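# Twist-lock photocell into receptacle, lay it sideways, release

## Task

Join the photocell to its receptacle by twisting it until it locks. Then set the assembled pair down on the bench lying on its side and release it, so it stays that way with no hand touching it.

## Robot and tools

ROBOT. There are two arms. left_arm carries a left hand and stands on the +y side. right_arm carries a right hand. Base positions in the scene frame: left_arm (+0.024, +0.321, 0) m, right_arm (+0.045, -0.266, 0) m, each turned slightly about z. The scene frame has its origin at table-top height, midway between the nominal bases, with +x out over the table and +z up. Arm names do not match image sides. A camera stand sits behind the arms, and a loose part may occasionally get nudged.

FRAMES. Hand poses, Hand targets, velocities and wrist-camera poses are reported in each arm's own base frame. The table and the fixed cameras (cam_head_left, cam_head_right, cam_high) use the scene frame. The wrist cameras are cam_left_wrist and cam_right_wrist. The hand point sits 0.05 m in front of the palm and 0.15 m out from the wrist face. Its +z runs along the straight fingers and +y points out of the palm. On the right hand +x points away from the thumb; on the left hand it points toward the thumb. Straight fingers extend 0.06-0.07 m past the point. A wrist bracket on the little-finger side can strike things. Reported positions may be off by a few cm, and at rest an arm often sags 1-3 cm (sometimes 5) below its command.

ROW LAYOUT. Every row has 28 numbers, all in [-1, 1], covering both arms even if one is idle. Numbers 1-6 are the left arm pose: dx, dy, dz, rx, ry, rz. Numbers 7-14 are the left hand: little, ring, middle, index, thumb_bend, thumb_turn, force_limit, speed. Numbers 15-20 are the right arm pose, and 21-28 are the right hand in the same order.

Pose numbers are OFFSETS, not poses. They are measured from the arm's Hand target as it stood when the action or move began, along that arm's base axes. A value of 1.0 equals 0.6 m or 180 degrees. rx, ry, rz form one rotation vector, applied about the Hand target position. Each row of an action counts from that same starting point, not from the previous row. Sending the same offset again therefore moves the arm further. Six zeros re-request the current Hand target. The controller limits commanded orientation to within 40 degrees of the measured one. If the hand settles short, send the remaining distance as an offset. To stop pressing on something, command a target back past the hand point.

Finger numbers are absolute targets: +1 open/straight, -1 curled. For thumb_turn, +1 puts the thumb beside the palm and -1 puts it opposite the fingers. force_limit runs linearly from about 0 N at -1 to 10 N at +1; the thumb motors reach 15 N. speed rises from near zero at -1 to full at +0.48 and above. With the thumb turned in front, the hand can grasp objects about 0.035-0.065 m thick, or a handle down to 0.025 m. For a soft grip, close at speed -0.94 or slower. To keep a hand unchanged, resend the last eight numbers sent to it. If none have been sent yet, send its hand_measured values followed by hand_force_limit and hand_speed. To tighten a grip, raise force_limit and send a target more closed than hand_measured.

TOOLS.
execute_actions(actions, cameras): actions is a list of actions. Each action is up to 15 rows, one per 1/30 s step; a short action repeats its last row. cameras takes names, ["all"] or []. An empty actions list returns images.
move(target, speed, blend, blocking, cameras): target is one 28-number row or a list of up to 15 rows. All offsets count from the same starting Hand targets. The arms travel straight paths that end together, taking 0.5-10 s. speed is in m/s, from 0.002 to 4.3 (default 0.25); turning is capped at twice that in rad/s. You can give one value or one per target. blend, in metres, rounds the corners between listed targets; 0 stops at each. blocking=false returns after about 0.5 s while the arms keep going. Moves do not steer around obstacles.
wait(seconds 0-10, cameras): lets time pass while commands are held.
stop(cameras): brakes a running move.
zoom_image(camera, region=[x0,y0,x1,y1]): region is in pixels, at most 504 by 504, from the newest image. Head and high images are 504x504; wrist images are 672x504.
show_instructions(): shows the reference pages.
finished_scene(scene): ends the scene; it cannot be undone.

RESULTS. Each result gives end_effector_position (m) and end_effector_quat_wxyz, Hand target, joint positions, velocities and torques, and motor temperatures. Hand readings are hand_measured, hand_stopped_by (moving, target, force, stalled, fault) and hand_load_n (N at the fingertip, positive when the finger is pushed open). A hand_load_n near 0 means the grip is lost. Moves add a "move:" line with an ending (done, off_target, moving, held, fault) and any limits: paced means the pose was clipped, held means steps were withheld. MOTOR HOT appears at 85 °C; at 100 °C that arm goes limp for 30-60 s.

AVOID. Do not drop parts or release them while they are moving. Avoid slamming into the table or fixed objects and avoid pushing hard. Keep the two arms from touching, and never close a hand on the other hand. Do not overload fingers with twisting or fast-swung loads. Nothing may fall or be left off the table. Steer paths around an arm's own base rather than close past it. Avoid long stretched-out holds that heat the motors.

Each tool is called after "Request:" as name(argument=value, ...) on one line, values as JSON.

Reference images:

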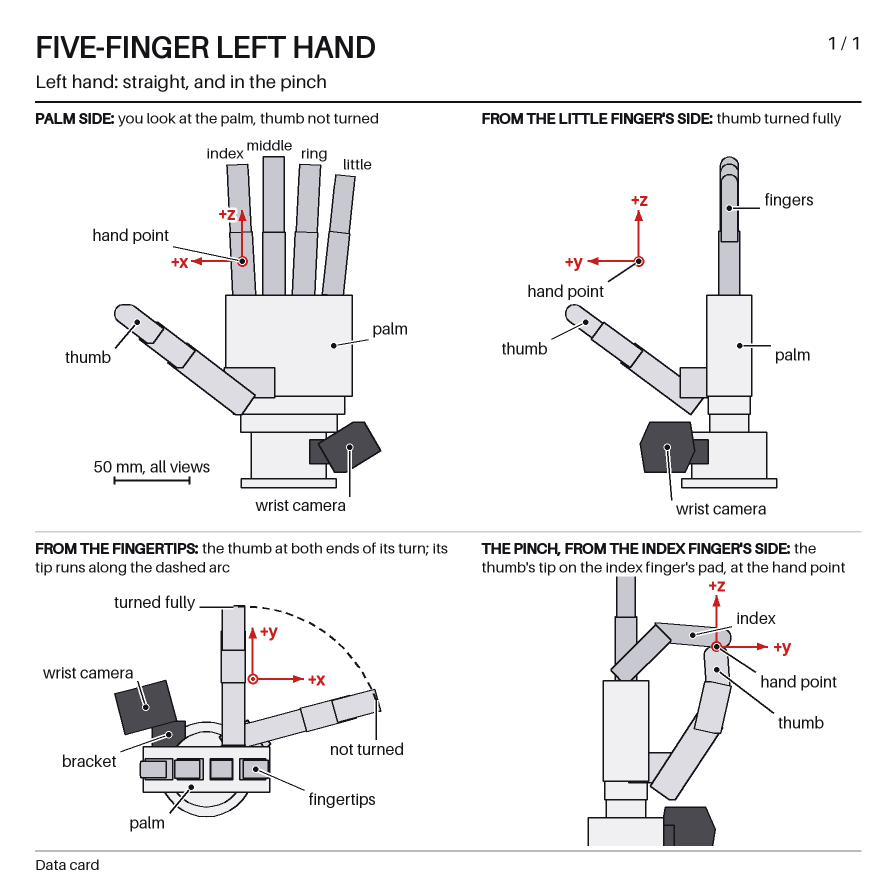

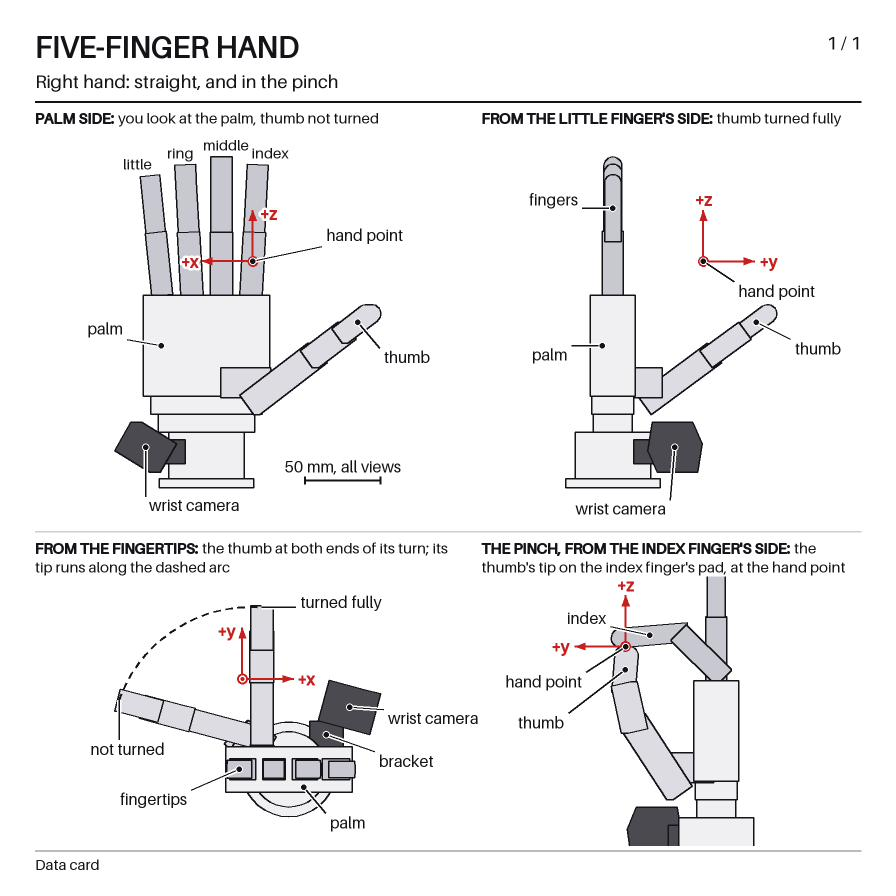

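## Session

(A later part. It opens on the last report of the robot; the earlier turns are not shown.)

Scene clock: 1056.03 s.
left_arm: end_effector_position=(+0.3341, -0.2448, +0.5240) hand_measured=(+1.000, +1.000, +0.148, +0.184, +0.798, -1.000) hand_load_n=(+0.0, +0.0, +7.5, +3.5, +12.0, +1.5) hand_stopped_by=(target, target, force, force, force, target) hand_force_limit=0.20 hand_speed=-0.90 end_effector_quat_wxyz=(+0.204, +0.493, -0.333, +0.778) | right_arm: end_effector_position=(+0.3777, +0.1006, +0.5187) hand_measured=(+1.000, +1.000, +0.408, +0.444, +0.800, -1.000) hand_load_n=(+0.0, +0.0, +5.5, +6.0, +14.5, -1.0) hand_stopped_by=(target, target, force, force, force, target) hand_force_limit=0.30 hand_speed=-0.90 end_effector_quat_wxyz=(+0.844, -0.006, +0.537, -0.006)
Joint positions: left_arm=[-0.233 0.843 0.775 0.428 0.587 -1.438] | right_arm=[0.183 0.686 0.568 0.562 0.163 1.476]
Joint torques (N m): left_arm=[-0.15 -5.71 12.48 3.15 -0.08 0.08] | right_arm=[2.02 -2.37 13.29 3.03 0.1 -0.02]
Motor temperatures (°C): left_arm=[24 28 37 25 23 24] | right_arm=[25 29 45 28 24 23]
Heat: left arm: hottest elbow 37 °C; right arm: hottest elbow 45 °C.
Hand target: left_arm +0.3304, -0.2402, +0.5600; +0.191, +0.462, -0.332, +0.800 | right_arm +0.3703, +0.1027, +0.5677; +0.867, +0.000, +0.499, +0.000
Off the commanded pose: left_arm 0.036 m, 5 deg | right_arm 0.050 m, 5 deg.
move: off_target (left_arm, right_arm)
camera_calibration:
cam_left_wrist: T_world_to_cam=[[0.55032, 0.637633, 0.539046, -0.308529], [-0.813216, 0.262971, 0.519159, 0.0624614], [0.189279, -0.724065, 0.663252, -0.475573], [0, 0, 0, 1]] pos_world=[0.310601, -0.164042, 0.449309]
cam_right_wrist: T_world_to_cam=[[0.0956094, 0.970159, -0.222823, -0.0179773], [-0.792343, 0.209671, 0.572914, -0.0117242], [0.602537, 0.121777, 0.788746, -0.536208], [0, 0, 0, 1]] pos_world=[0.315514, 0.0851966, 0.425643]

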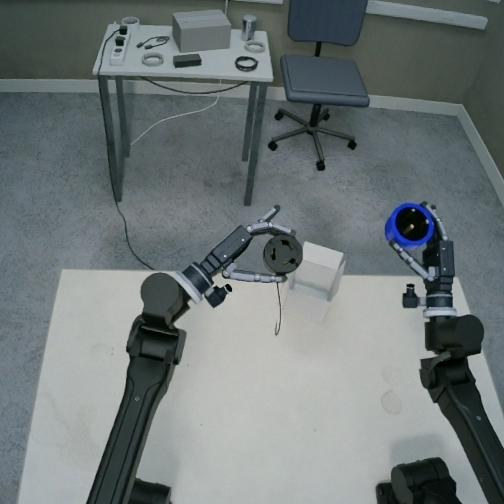

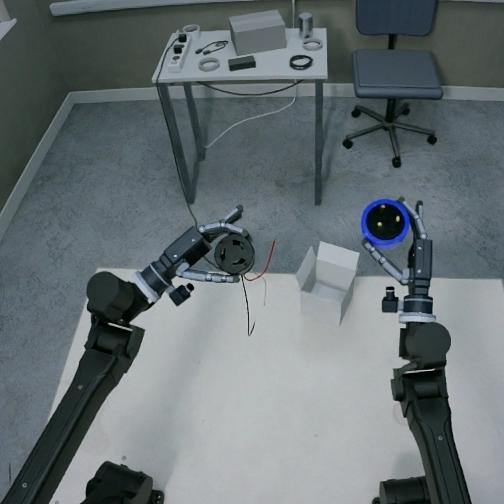

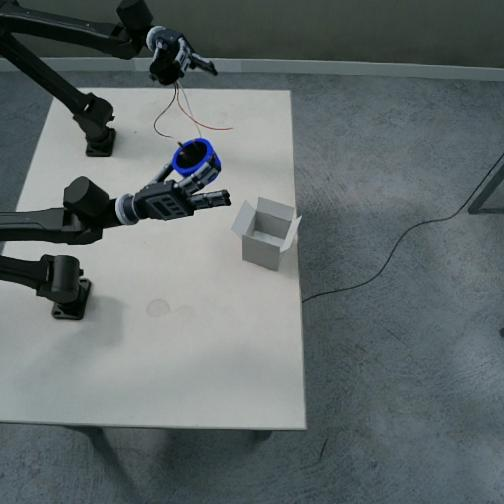

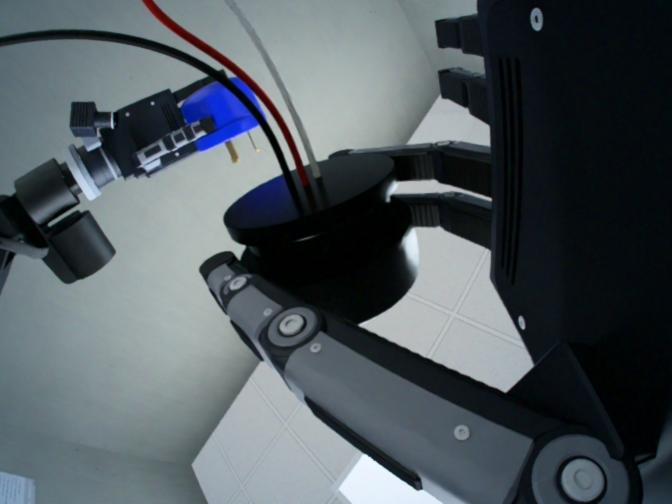

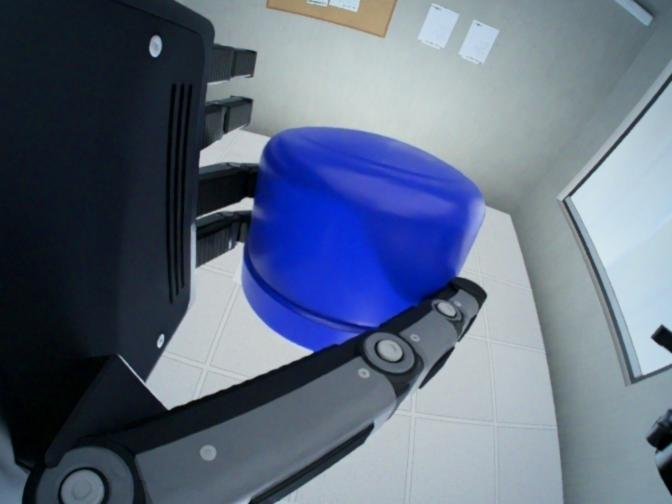

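Request:
zoom_image(camera="cam_head_right", region=[205, 225, 265, 285])

Request:
zoom_image(camera="cam_head_right", region=[355, 192, 415, 252])

Request:
zoom_image(camera="cam_head_left", region=[253, 225, 313, 285])

Request:
zoom_image(camera="cam_head_left", region=[380, 195, 440, 255])

Request:
zoom_image(camera="cam_left_wrist", region=[170, 60, 280, 170])

Request:
zoom_image(camera="cam_high", region=[165, 130, 225, 190])

Scaled by 8.400 from the camera's 504x504 image, which has a finer 720x720 frame.

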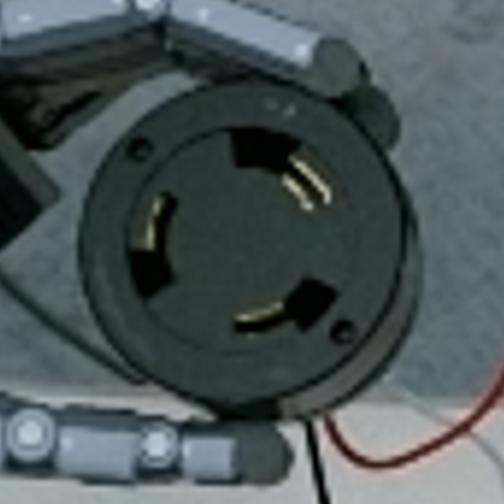

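Scaled by 8.400 from the camera's 504x504 image, which has a finer 720x720 frame.

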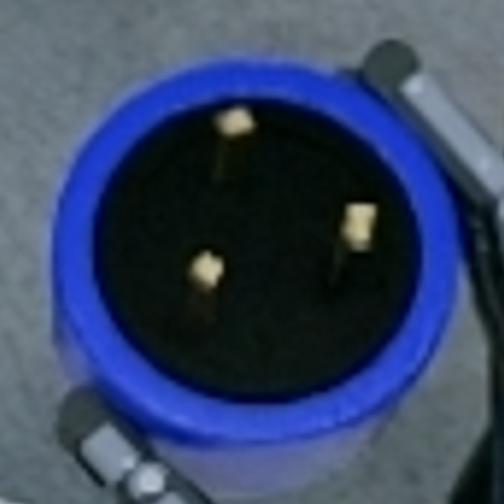

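Scaled by 8.400 from the camera's 504x504 image, which has a finer 720x720 frame.

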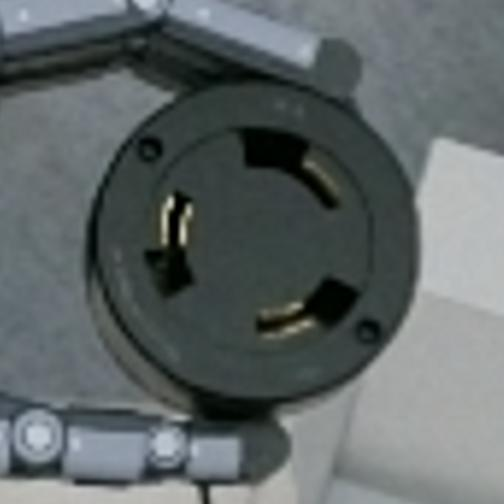

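Scaled by 8.400 from the camera's 504x504 image, which has a finer 720x720 frame.

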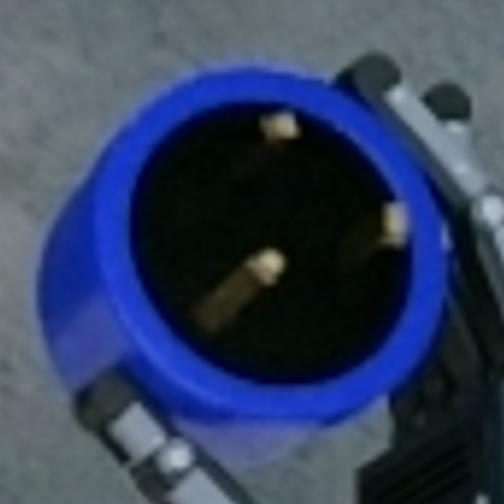

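Scaled by 4.582 from the camera's 672x504 image, which has a finer 960x720 frame.

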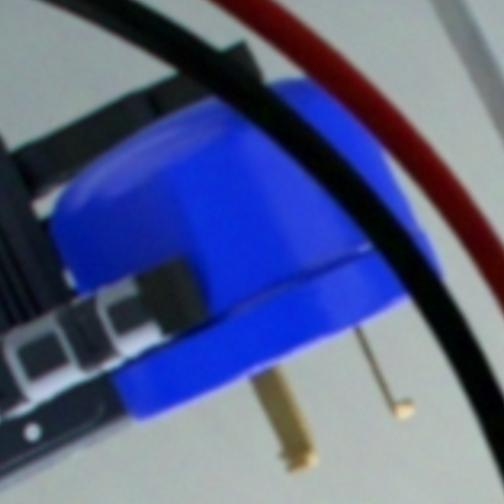

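Scaled by 8.400 from the camera's 504x504 image, which has a finer 720x720 frame.

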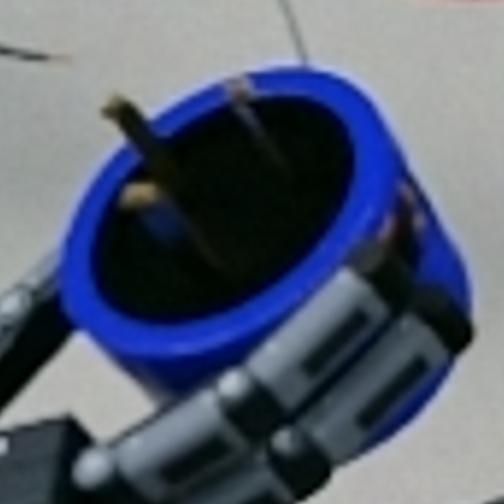

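Request:
move(target=[[0.007,0.224,-0.183,0.3165,-0.2198,0.0597,1,1,-0.5,-0.5,0.65,-1,0.2,-0.9,0.023,0.3,-0.396,-0.023,0.1665,0.0853,1,1,0.0,0.0,0.7,-1,0.3,-0.9]], speed=0.2, cameras=["all"])

Scene clock: 1407.90 s.
left_arm: end_effector_position=(+0.3359, -0.1082, +0.4199) hand_measured=(+1.000, +1.000, +0.148, +0.184, +0.798, -1.000) hand_load_n=(+0.0, +0.0, +7.5, +3.5, +12.0, +2.0) hand_stopped_by=(target, target, force, force, force, target) hand_force_limit=0.20 hand_speed=-0.90 end_effector_quat_wxyz=(+0.208, -0.259, +0.667, -0.667) | right_arm: end_effector_position=(+0.3849, +0.2797, +0.3265) hand_measured=(+1.000, +1.000, +0.408, +0.444, +0.800, -1.000) hand_load_n=(+0.0, +0.0, +5.5, +6.0, +14.5, -1.0) hand_stopped_by=(target, target, force, force, force, target) hand_force_limit=0.30 hand_speed=-0.90 end_effector_quat_wxyz=(+0.700, -0.101, +0.701, +0.089)
Joint positions: left_arm=[0.26 0.772 0.887 -0.177 1.158 -0.011] | right_arm=[0.672 0.969 0.469 0.496 0.402 1.556]
Joint torques (N m): left_arm=[-0.38 -5.3 12.37 1.73 -0.03 0.2] | right_arm=[2.14 -5.83 8.01 2.32 0.14 0.17]
Motor temperatures (°C): left_arm=[24 28 48 25 23 24] | right_arm=[24 28 64 27 24 23]
Heat: left arm: hottest elbow 48 °C; right arm: hottest elbow 64 °C.
Hand target: left_arm +0.3346, -0.1057, +0.4502; +0.237, -0.237, +0.666, -0.666 | right_arm +0.3841, +0.2827, +0.3302; +0.700, -0.097, +0.700, +0.097
Off the commanded pose: left_arm 0.030 m, 4 deg | right_arm 0.005 m, 1 deg.
move: off_target (left_arm)
camera_calibration:
cam_left_wrist: T_world_to_cam=[[-0.0935717, -0.164923, 0.981858, -0.397033], [-0.990667, -0.082747, -0.10831, 0.367847], [0.0991087, -0.982829, -0.155641, 0.0381399], [0, 0, 0, 1]] pos_world=[0.323483, 0.00244327, 0.435608]
cam_right_wrist: T_world_to_cam=[[-0.264339, 0.933618, -0.241831, -0.0801734], [-0.510212, 0.077412, 0.856558, -0.0976932], [0.818419, 0.349806, 0.45588, -0.448801], [0, 0, 0, 1]] pos_world=[0.29627, 0.239407, 0.268891]

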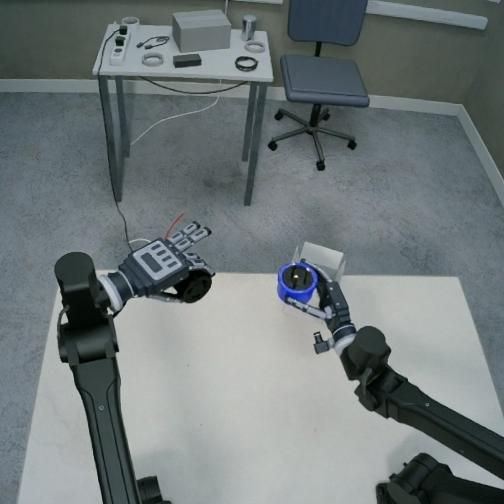

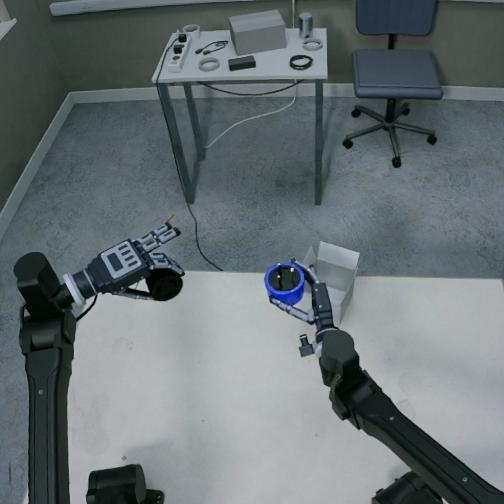

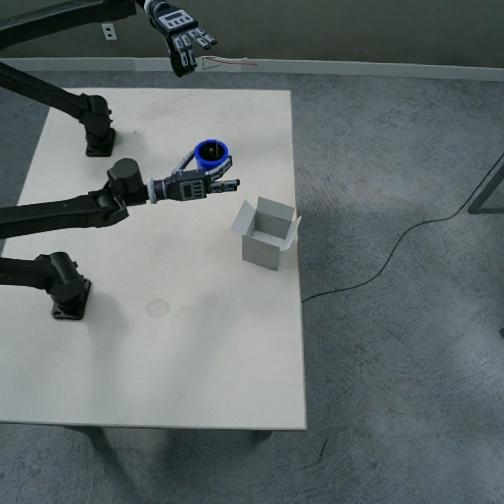

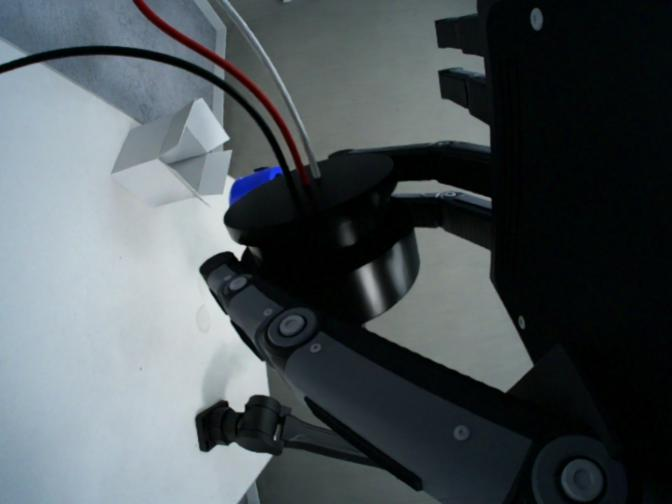

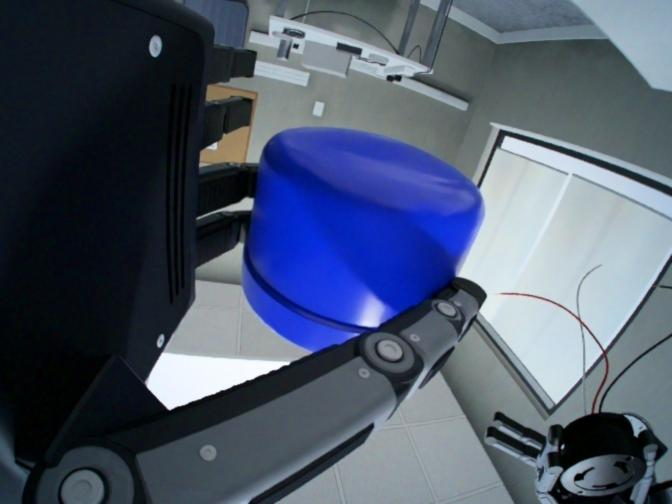

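Request:
move(target=[[0,0,0.1,0.316,-0.3875,0,1,1,-0.5,-0.5,0.65,-1,0.2,-0.9,0,0,0,0,0,0,1,1,0.0,0.0,0.7,-1,0.3,-0.9],[0.131,-0.366,0.066,0.316,-0.3875,0,1,1,-0.5,-0.5,0.65,-1,0.2,-0.9,0,0,0,0,0,0,1,1,0.0,0.0,0.7,-1,0.3,-0.9]], speed=0.2, blend=0.03, cameras=["all"])

Scene clock: 1432.67 s.
left_arm: end_effector_position=(+0.4096, -0.3185, +0.4462) hand_measured=(+1.000, +1.000, +0.148, +0.184, +0.798, -1.000) hand_load_n=(+0.0, +0.0, +7.5, +4.0, +11.5, +2.5) hand_stopped_by=(target, target, force, force, force, target) hand_force_limit=0.20 hand_speed=-0.90 end_effector_quat_wxyz=(+0.610, +0.302, +0.668, -0.300) | right_arm: end_effector_position=(+0.3849, +0.2797, +0.3265) hand_measured=(+1.000, +1.000, +0.408, +0.444, +0.800, -1.000) hand_load_n=(+0.0, +0.0, +6.0, +6.0, +14.5, -1.0) hand_stopped_by=(target, target, force, force, force, target) hand_force_limit=0.30 hand_speed=-0.90 end_effector_quat_wxyz=(+0.700, -0.101, +0.701, +0.089)
Joint positions: left_arm=[-0.709 0.972 1.018 -0.124 0.171 1.551] | right_arm=[0.672 0.969 0.469 0.496 0.402 1.556]
Joint torques (N m): left_arm=[-1.73 -7.71 13.11 3.74 -0.08 0.35] | right_arm=[1.96 -6.01 8.03 2.15 0.15 0.18]
Motor temperatures (°C): left_arm=[24 28 48 25 23 24] | right_arm=[24 28 57 27 24 23]
Heat: left arm: hottest elbow 48 °C; right arm: hottest elbow 57 °C.
Hand target: left_arm +0.4132, -0.3253, +0.4900; +0.639, +0.303, +0.639, -0.303 | right_arm +0.3841, +0.2827, +0.3302; +0.700, -0.097, +0.700, +0.097
Off the commanded pose: left_arm 0.044 m, 5 deg | right_arm 0.005 m, 1 deg.
move: off_target (left_arm)
camera_calibration:
cam_left_wrist: T_world_to_cam=[[-0.734077, -0.644735, -0.213186, 0.192208], [-0.271916, 0.566754, -0.777722, 0.637433], [0.622249, -0.512939, -0.591354, -0.0419381], [0, 0, 0, 1]] pos_world=[0.340519, -0.258856, 0.511921]
cam_right_wrist: T_world_to_cam=[[-0.264339, 0.933618, -0.241831, -0.0801734], [-0.510212, 0.077412, 0.856558, -0.0976932], [0.818419, 0.349806, 0.45588, -0.448801], [0, 0, 0, 1]] pos_world=[0.29627, 0.239407, 0.268891]

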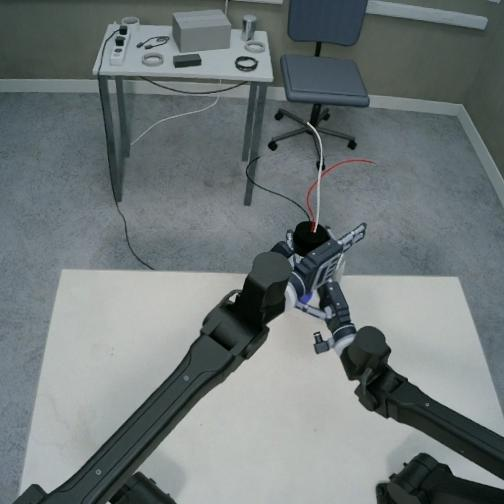

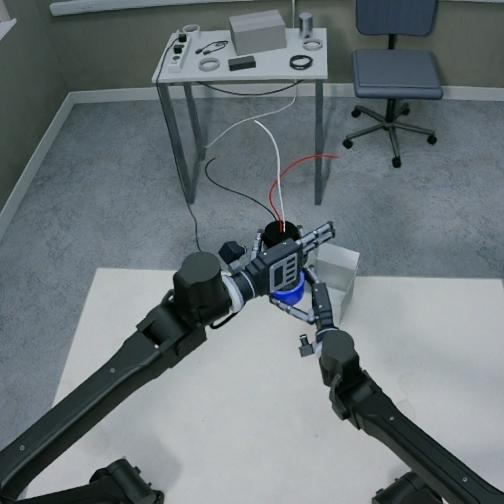

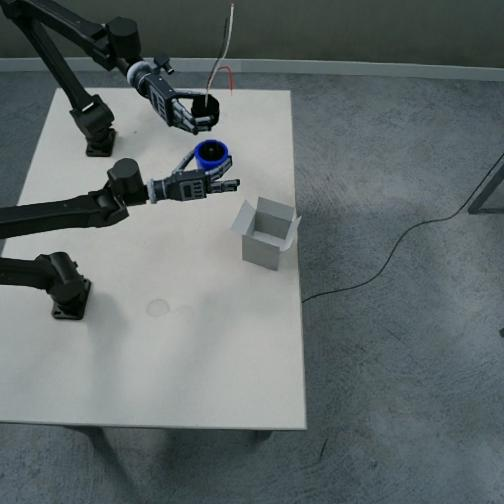

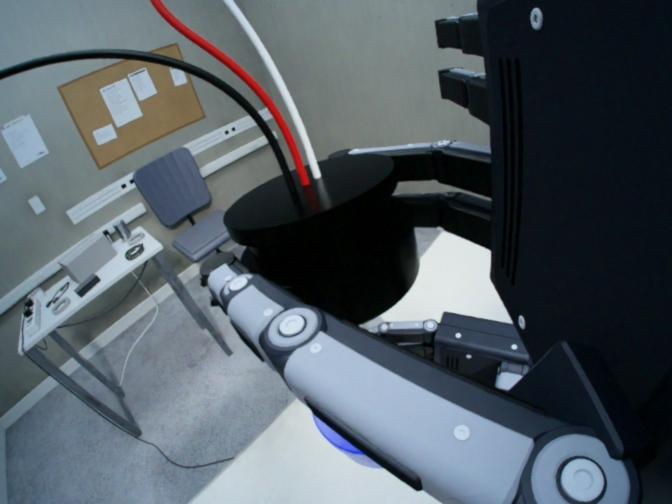

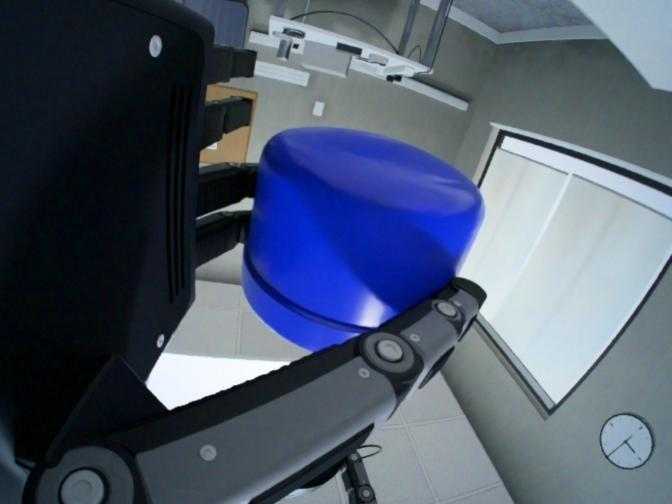

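Request:
zoom_image(camera="cam_high", region=[160, 80, 260, 180])

Request:
zoom_image(camera="cam_left_wrist", region=[200, 130, 500, 480])

Request:
zoom_image(camera="cam_head_left", region=[260, 210, 360, 310])

Scaled by 5.040 from the camera's 504x504 image, which has a finer 720x720 frame.

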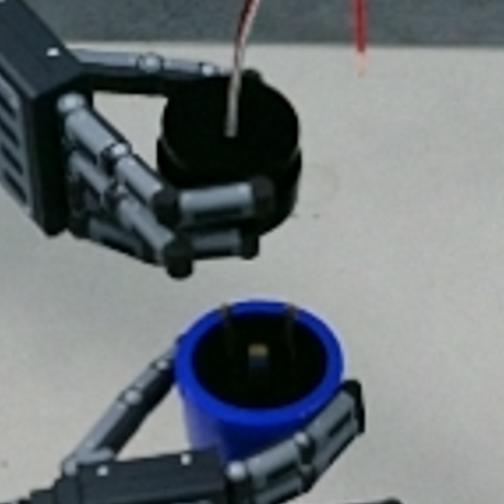

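Scaled by 1.440 from the camera's 672x504 image, which has a finer 960x720 frame.

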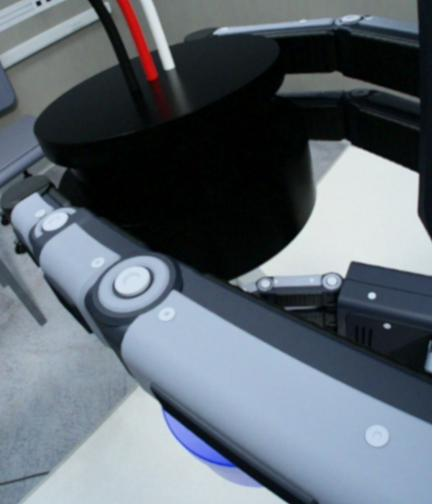

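Scaled by 5.040 from the camera's 504x504 image, which has a finer 720x720 frame.

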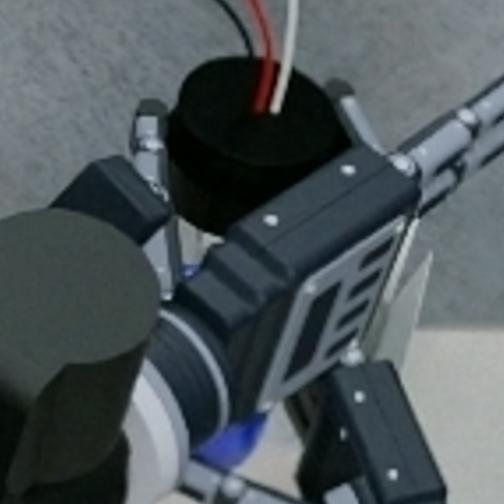

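Request:
move(target=[[-0.06,0.22,0,-0.0184,-0.0151,0,1,1,-0.5,-0.5,0.65,-1,0.2,-0.9,0,0,0,0,0,0,1,1,0.0,0.0,0.7,-1,0.3,-0.9]], speed=0.2, cameras=["all"])

Request:
zoom_image(camera="cam_head_left", region=[250, 240, 340, 330])

Request:
zoom_image(camera="cam_head_right", region=[240, 240, 330, 330])

Request:
zoom_image(camera="cam_high", region=[180, 120, 240, 180])

Scene clock: 1528.10 s.
left_arm: end_effector_position=(+0.3793, -0.1982, +0.4805) hand_measured=(+1.000, +1.000, +0.148, +0.184, +0.798, -1.000) hand_load_n=(+0.0, +0.0, +7.5, +4.0, +12.0, +2.5) hand_stopped_by=(target, target, force, force, force, target) hand_force_limit=0.20 hand_speed=-0.90 end_effector_quat_wxyz=(+0.654, +0.296, +0.621, -0.315) | right_arm: end_effector_position=(+0.3849, +0.2797, +0.3265) hand_measured=(+1.000, +1.000, +0.408, +0.444, +0.800, -1.000) hand_load_n=(+0.0, +0.0, +5.5, +6.0, +14.5, -1.0) hand_stopped_by=(target, target, force, force, force, target) hand_force_limit=0.30 hand_speed=-0.90 end_effector_quat_wxyz=(+0.700, -0.101, +0.701, +0.089)
Joint positions: left_arm=[-0.377 0.701 0.886 -0.124 0.515 1.536] | right_arm=[0.672 0.969 0.469 0.496 0.402 1.556]
Joint torques (N m): left_arm=[-0.09 -4.31 8.95 2.86 0.16 0.08] | right_arm=[2.08 -5.77 8.02 2.32 0.15 0.17]
Motor temperatures (°C): left_arm=[24 28 54 25 23 24] | right_arm=[24 27 49 27 24 23]
Heat: left arm: hottest elbow 54 °C; right arm: hottest elbow 49 °C.
Hand target: left_arm +0.3771, -0.1933, +0.4900; +0.662, +0.292, +0.614, -0.314 | right_arm +0.3841, +0.2827, +0.3302; +0.700, -0.097, +0.700, +0.097
Off the commanded pose: left_arm 0.011 m, 1 deg | right_arm 0.005 m, 1 deg.
move: off_target (left_arm)
camera_calibration:
cam_left_wrist: T_world_to_cam=[[-0.718575, -0.654679, -0.234619, 0.257161], [-0.182101, 0.502718, -0.845052, 0.5732], [0.671185, -0.564509, -0.480459, -0.0231522], [0, 0, 0, 1]] pos_world=[0.304709, -0.13287, 0.533595]
cam_right_wrist: T_world_to_cam=[[-0.264339, 0.933618, -0.241831, -0.0801734], [-0.510212, 0.077412, 0.856558, -0.0976932], [0.818419, 0.349806, 0.45588, -0.448801], [0, 0, 0, 1]] pos_world=[0.29627, 0.239407, 0.268891]

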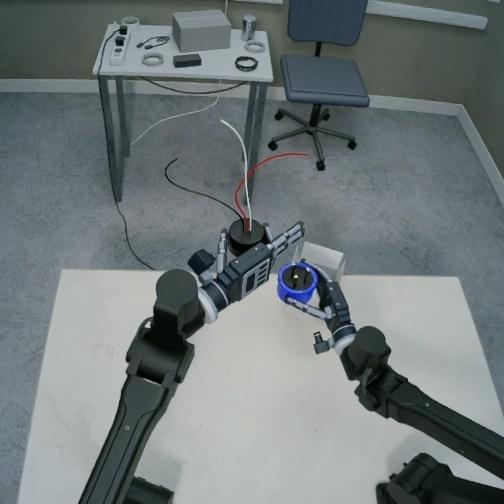

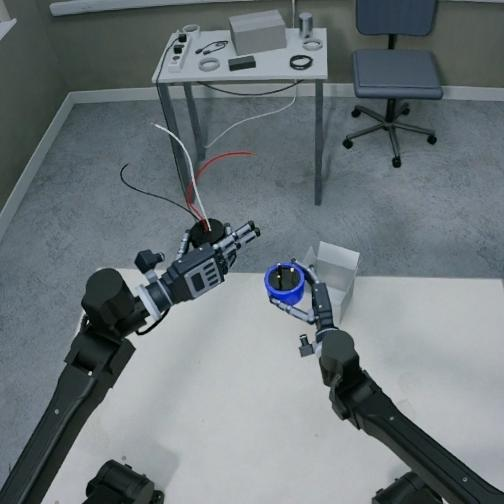

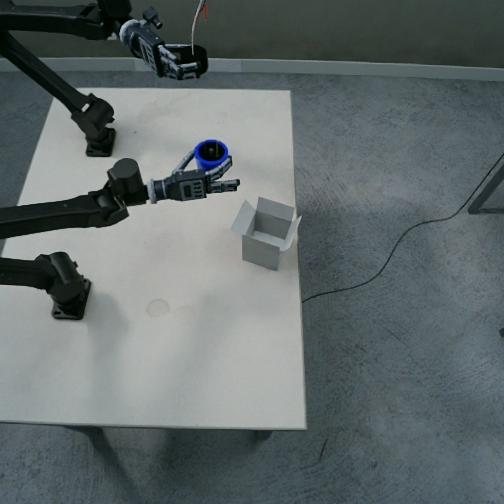

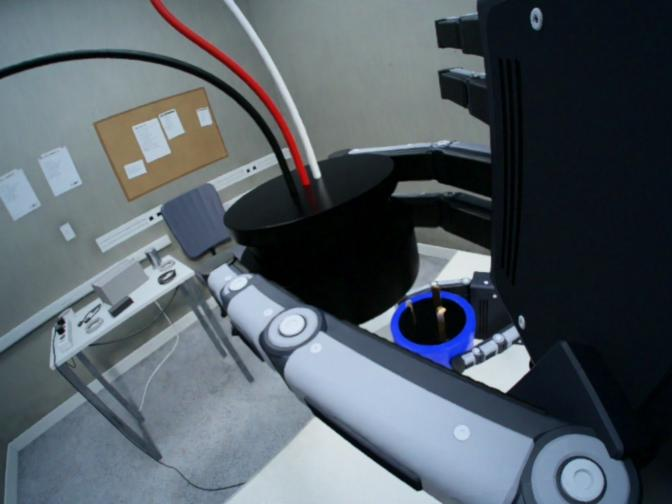

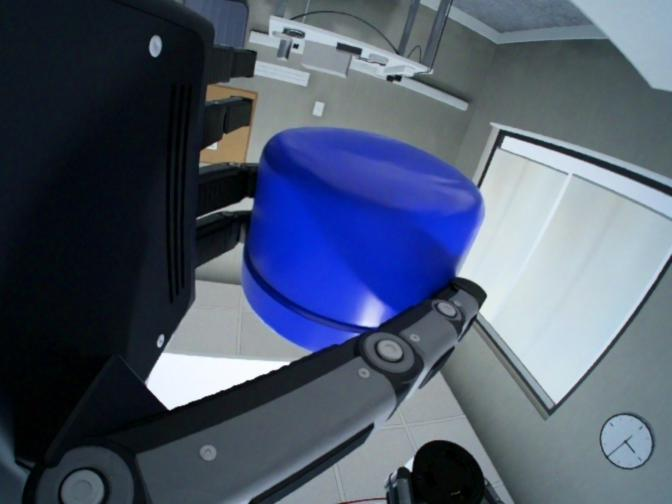

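Scaled by 5.600 from the camera's 504x504 image, which has a finer 720x720 frame.

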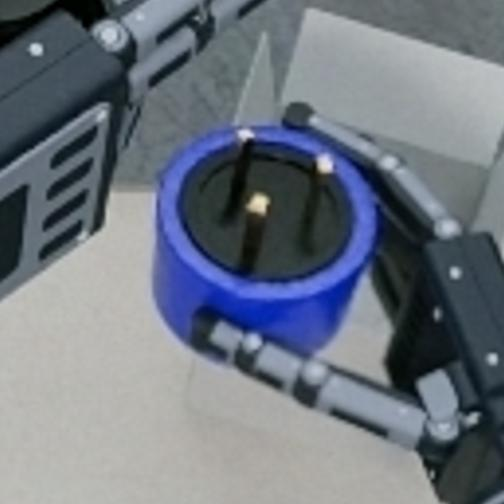

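Scaled by 5.600 from the camera's 504x504 image, which has a finer 720x720 frame.

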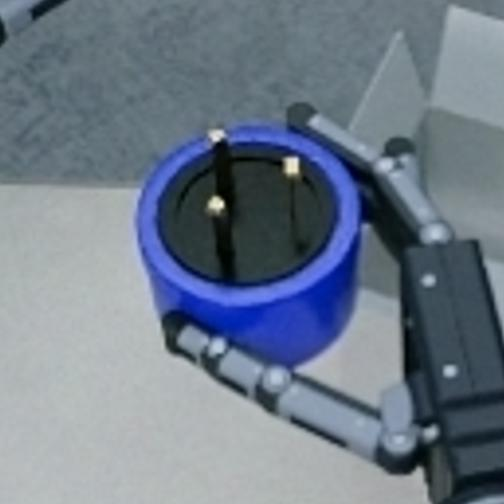

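Scaled by 8.400 from the camera's 504x504 image, which has a finer 720x720 frame.

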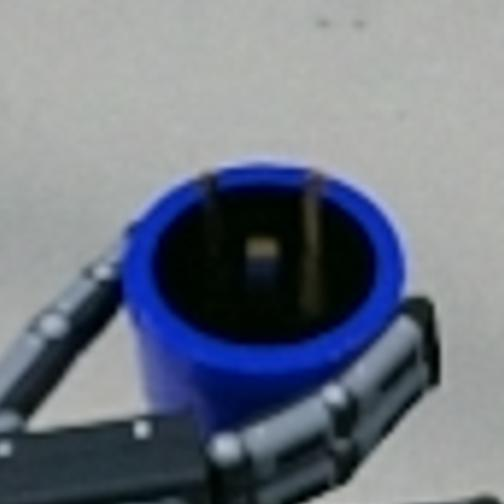

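Request:
zoom_image(camera="cam_left_wrist", region=[370, 270, 500, 390])

Request:
zoom_image(camera="cam_head_left", region=[200, 200, 290, 290])

Request:
zoom_image(camera="cam_head_right", region=[160, 200, 250, 290])

Request:
zoom_image(camera="cam_high", region=[150, 20, 230, 100])

Scaled by 3.877 from the camera's 672x504 image, which has a finer 960x720 frame.

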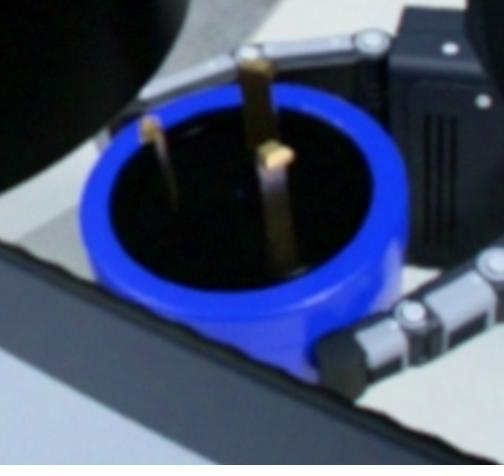

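Scaled by 5.600 from the camera's 504x504 image, which has a finer 720x720 frame.

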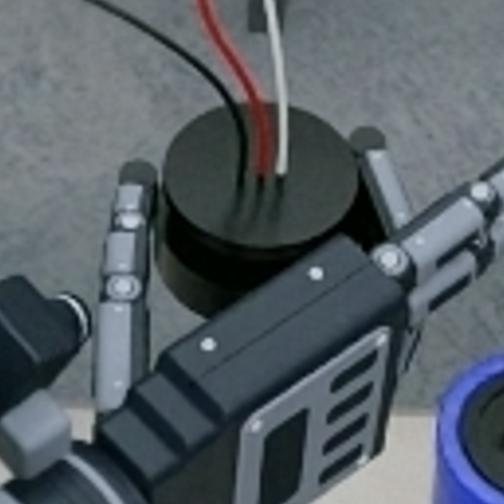

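Scaled by 5.600 from the camera's 504x504 image, which has a finer 720x720 frame.

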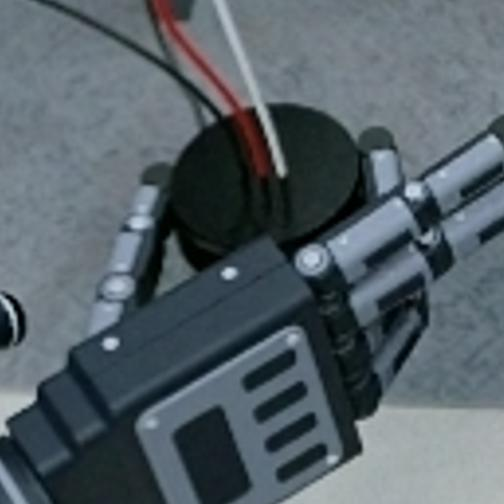

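Scaled by 6.300 from the camera's 504x504 image, which has a finer 720x720 frame.

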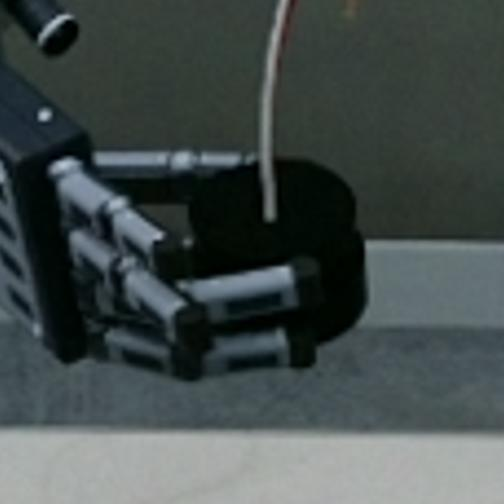

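Request:
move(target=[[0.056,-0.2195,-0.083,0,0,0,1,1,-0.5,-0.5,0.65,-1,0.2,-0.9,0,0,0,0,0,0,1,1,0.0,0.0,0.7,-1,0.3,-0.9]], speed=0.15, cameras=["all"])

Request:
zoom_image(camera="cam_high", region=[170, 90, 250, 180])

Request:
zoom_image(camera="cam_head_left", region=[250, 220, 350, 320])

Request:
zoom_image(camera="cam_head_right", region=[240, 220, 340, 320])

Request:
zoom_image(camera="cam_left_wrist", region=[200, 130, 480, 480])

Scene clock: 1638.90 s.
left_arm: end_effector_position=(+0.4103, -0.3202, +0.4161) hand_measured=(+1.000, +1.000, +0.148, +0.184, +0.798, -1.000) hand_load_n=(+0.0, +0.0, +7.5, +4.0, +11.5, +3.0) hand_stopped_by=(target, target, force, force, force, target) hand_force_limit=0.20 hand_speed=-0.90 end_effector_quat_wxyz=(+0.644, +0.288, +0.635, -0.314) | right_arm: end_effector_position=(+0.3849, +0.2797, +0.3265) hand_measured=(+1.000, +1.000, +0.408, +0.444, +0.800, -1.000) hand_load_n=(+0.0, +0.0, +5.5, +6.0, +14.5, -1.0) hand_stopped_by=(target, target, force, force, force, target) hand_force_limit=0.30 hand_speed=-0.90 end_effector_quat_wxyz=(+0.700, -0.101, +0.701, +0.089)
Joint positions: left_arm=[-0.712 0.97 0.866 0.13 0.168 1.539] | right_arm=[0.672 0.969 0.469 0.496 0.402 1.556]
Joint torques (N m): left_arm=[-1.79 -7.94 10.58 3.82 -0.1 0.36] | right_arm=[1.85 -5.54 8.06 2.32 0.17 0.14]
Motor temperatures (°C): left_arm=[23 27 42 25 23 24] | right_arm=[24 27 48 27 24 23]
Heat: left arm: hottest elbow 42 °C; right arm: hottest elbow 48 °C.
Hand target: left_arm +0.4107, -0.3251, +0.4400; +0.662, +0.292, +0.614, -0.314 | right_arm +0.3841, +0.2827, +0.3302; +0.700, -0.097, +0.700, +0.097
Off the commanded pose: left_arm 0.025 m, 3 deg | right_arm 0.005 m, 1 deg.
move: off_target (left_arm)
camera_calibration:
cam_left_wrist: T_world_to_cam=[[-0.718417, -0.661898, -0.213933, 0.173521], [-0.217235, 0.505648, -0.834943, 0.59694], [0.660822, -0.553363, -0.507054, -0.124811], [0, 0, 0, 1]] pos_world=[0.336815, -0.256054, 0.472246]
cam_right_wrist: T_world_to_cam=[[-0.264339, 0.933618, -0.241831, -0.0801734], [-0.510212, 0.077412, 0.856558, -0.0976932], [0.818419, 0.349806, 0.45588, -0.448801], [0, 0, 0, 1]] pos_world=[0.29627, 0.239407, 0.268891]

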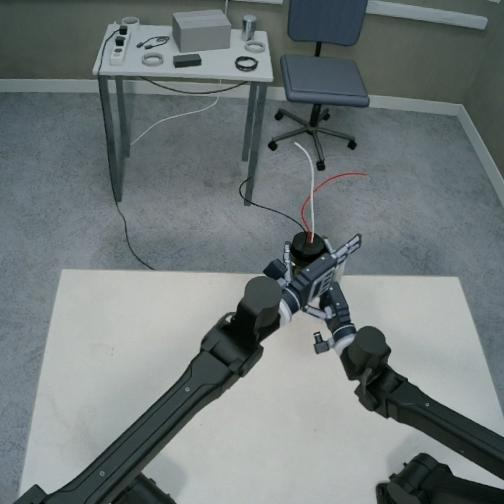

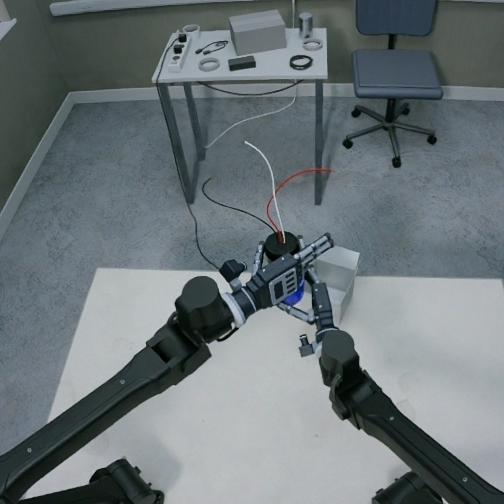

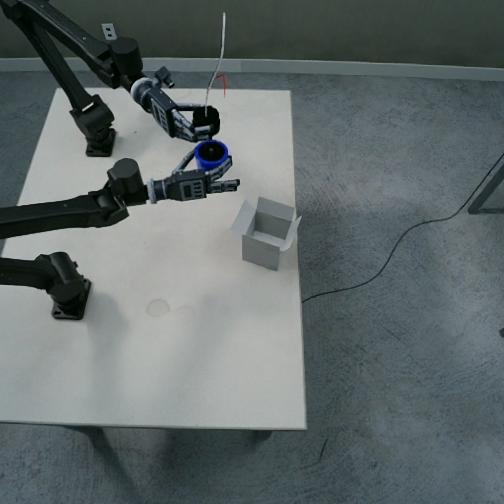

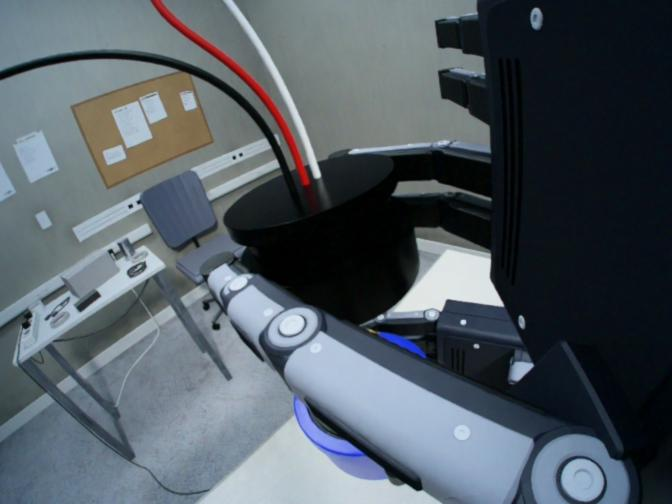

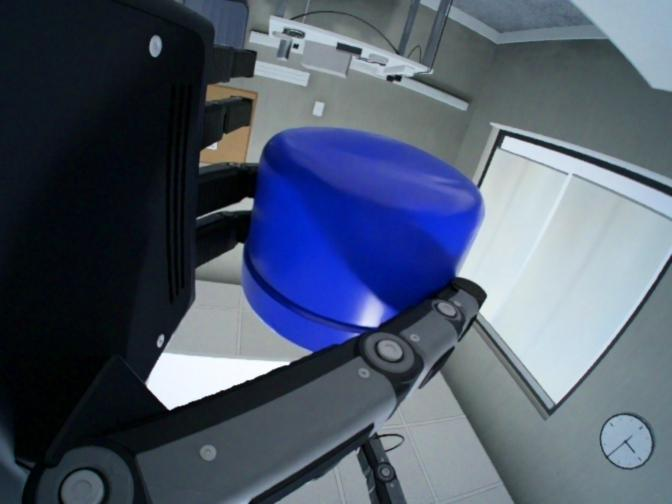

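Scaled by 5.600 from the camera's 504x504 image, which has a finer 720x720 frame.

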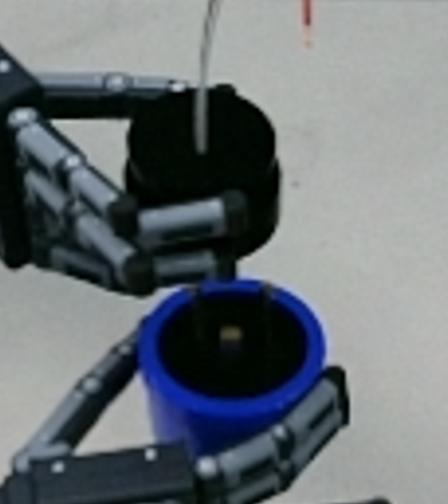

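Scaled by 5.040 from the camera's 504x504 image, which has a finer 720x720 frame.

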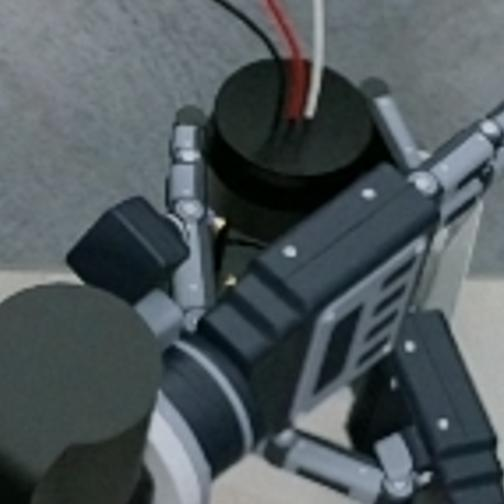

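Scaled by 5.040 from the camera's 504x504 image, which has a finer 720x720 frame.

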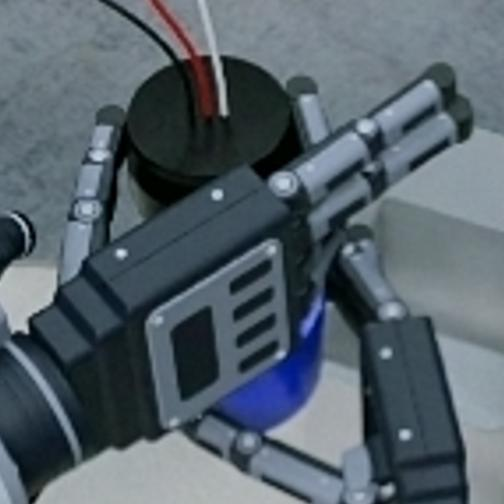

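Scaled by 1.440 from the camera's 672x504 image, which has a finer 960x720 frame.

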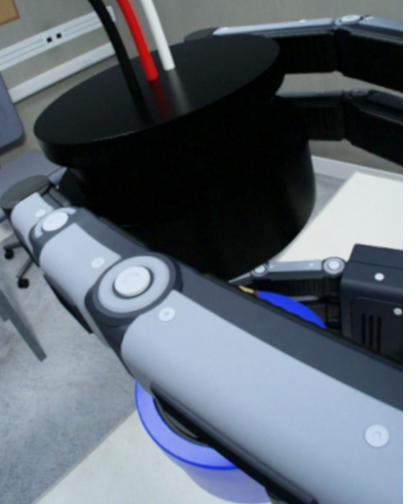

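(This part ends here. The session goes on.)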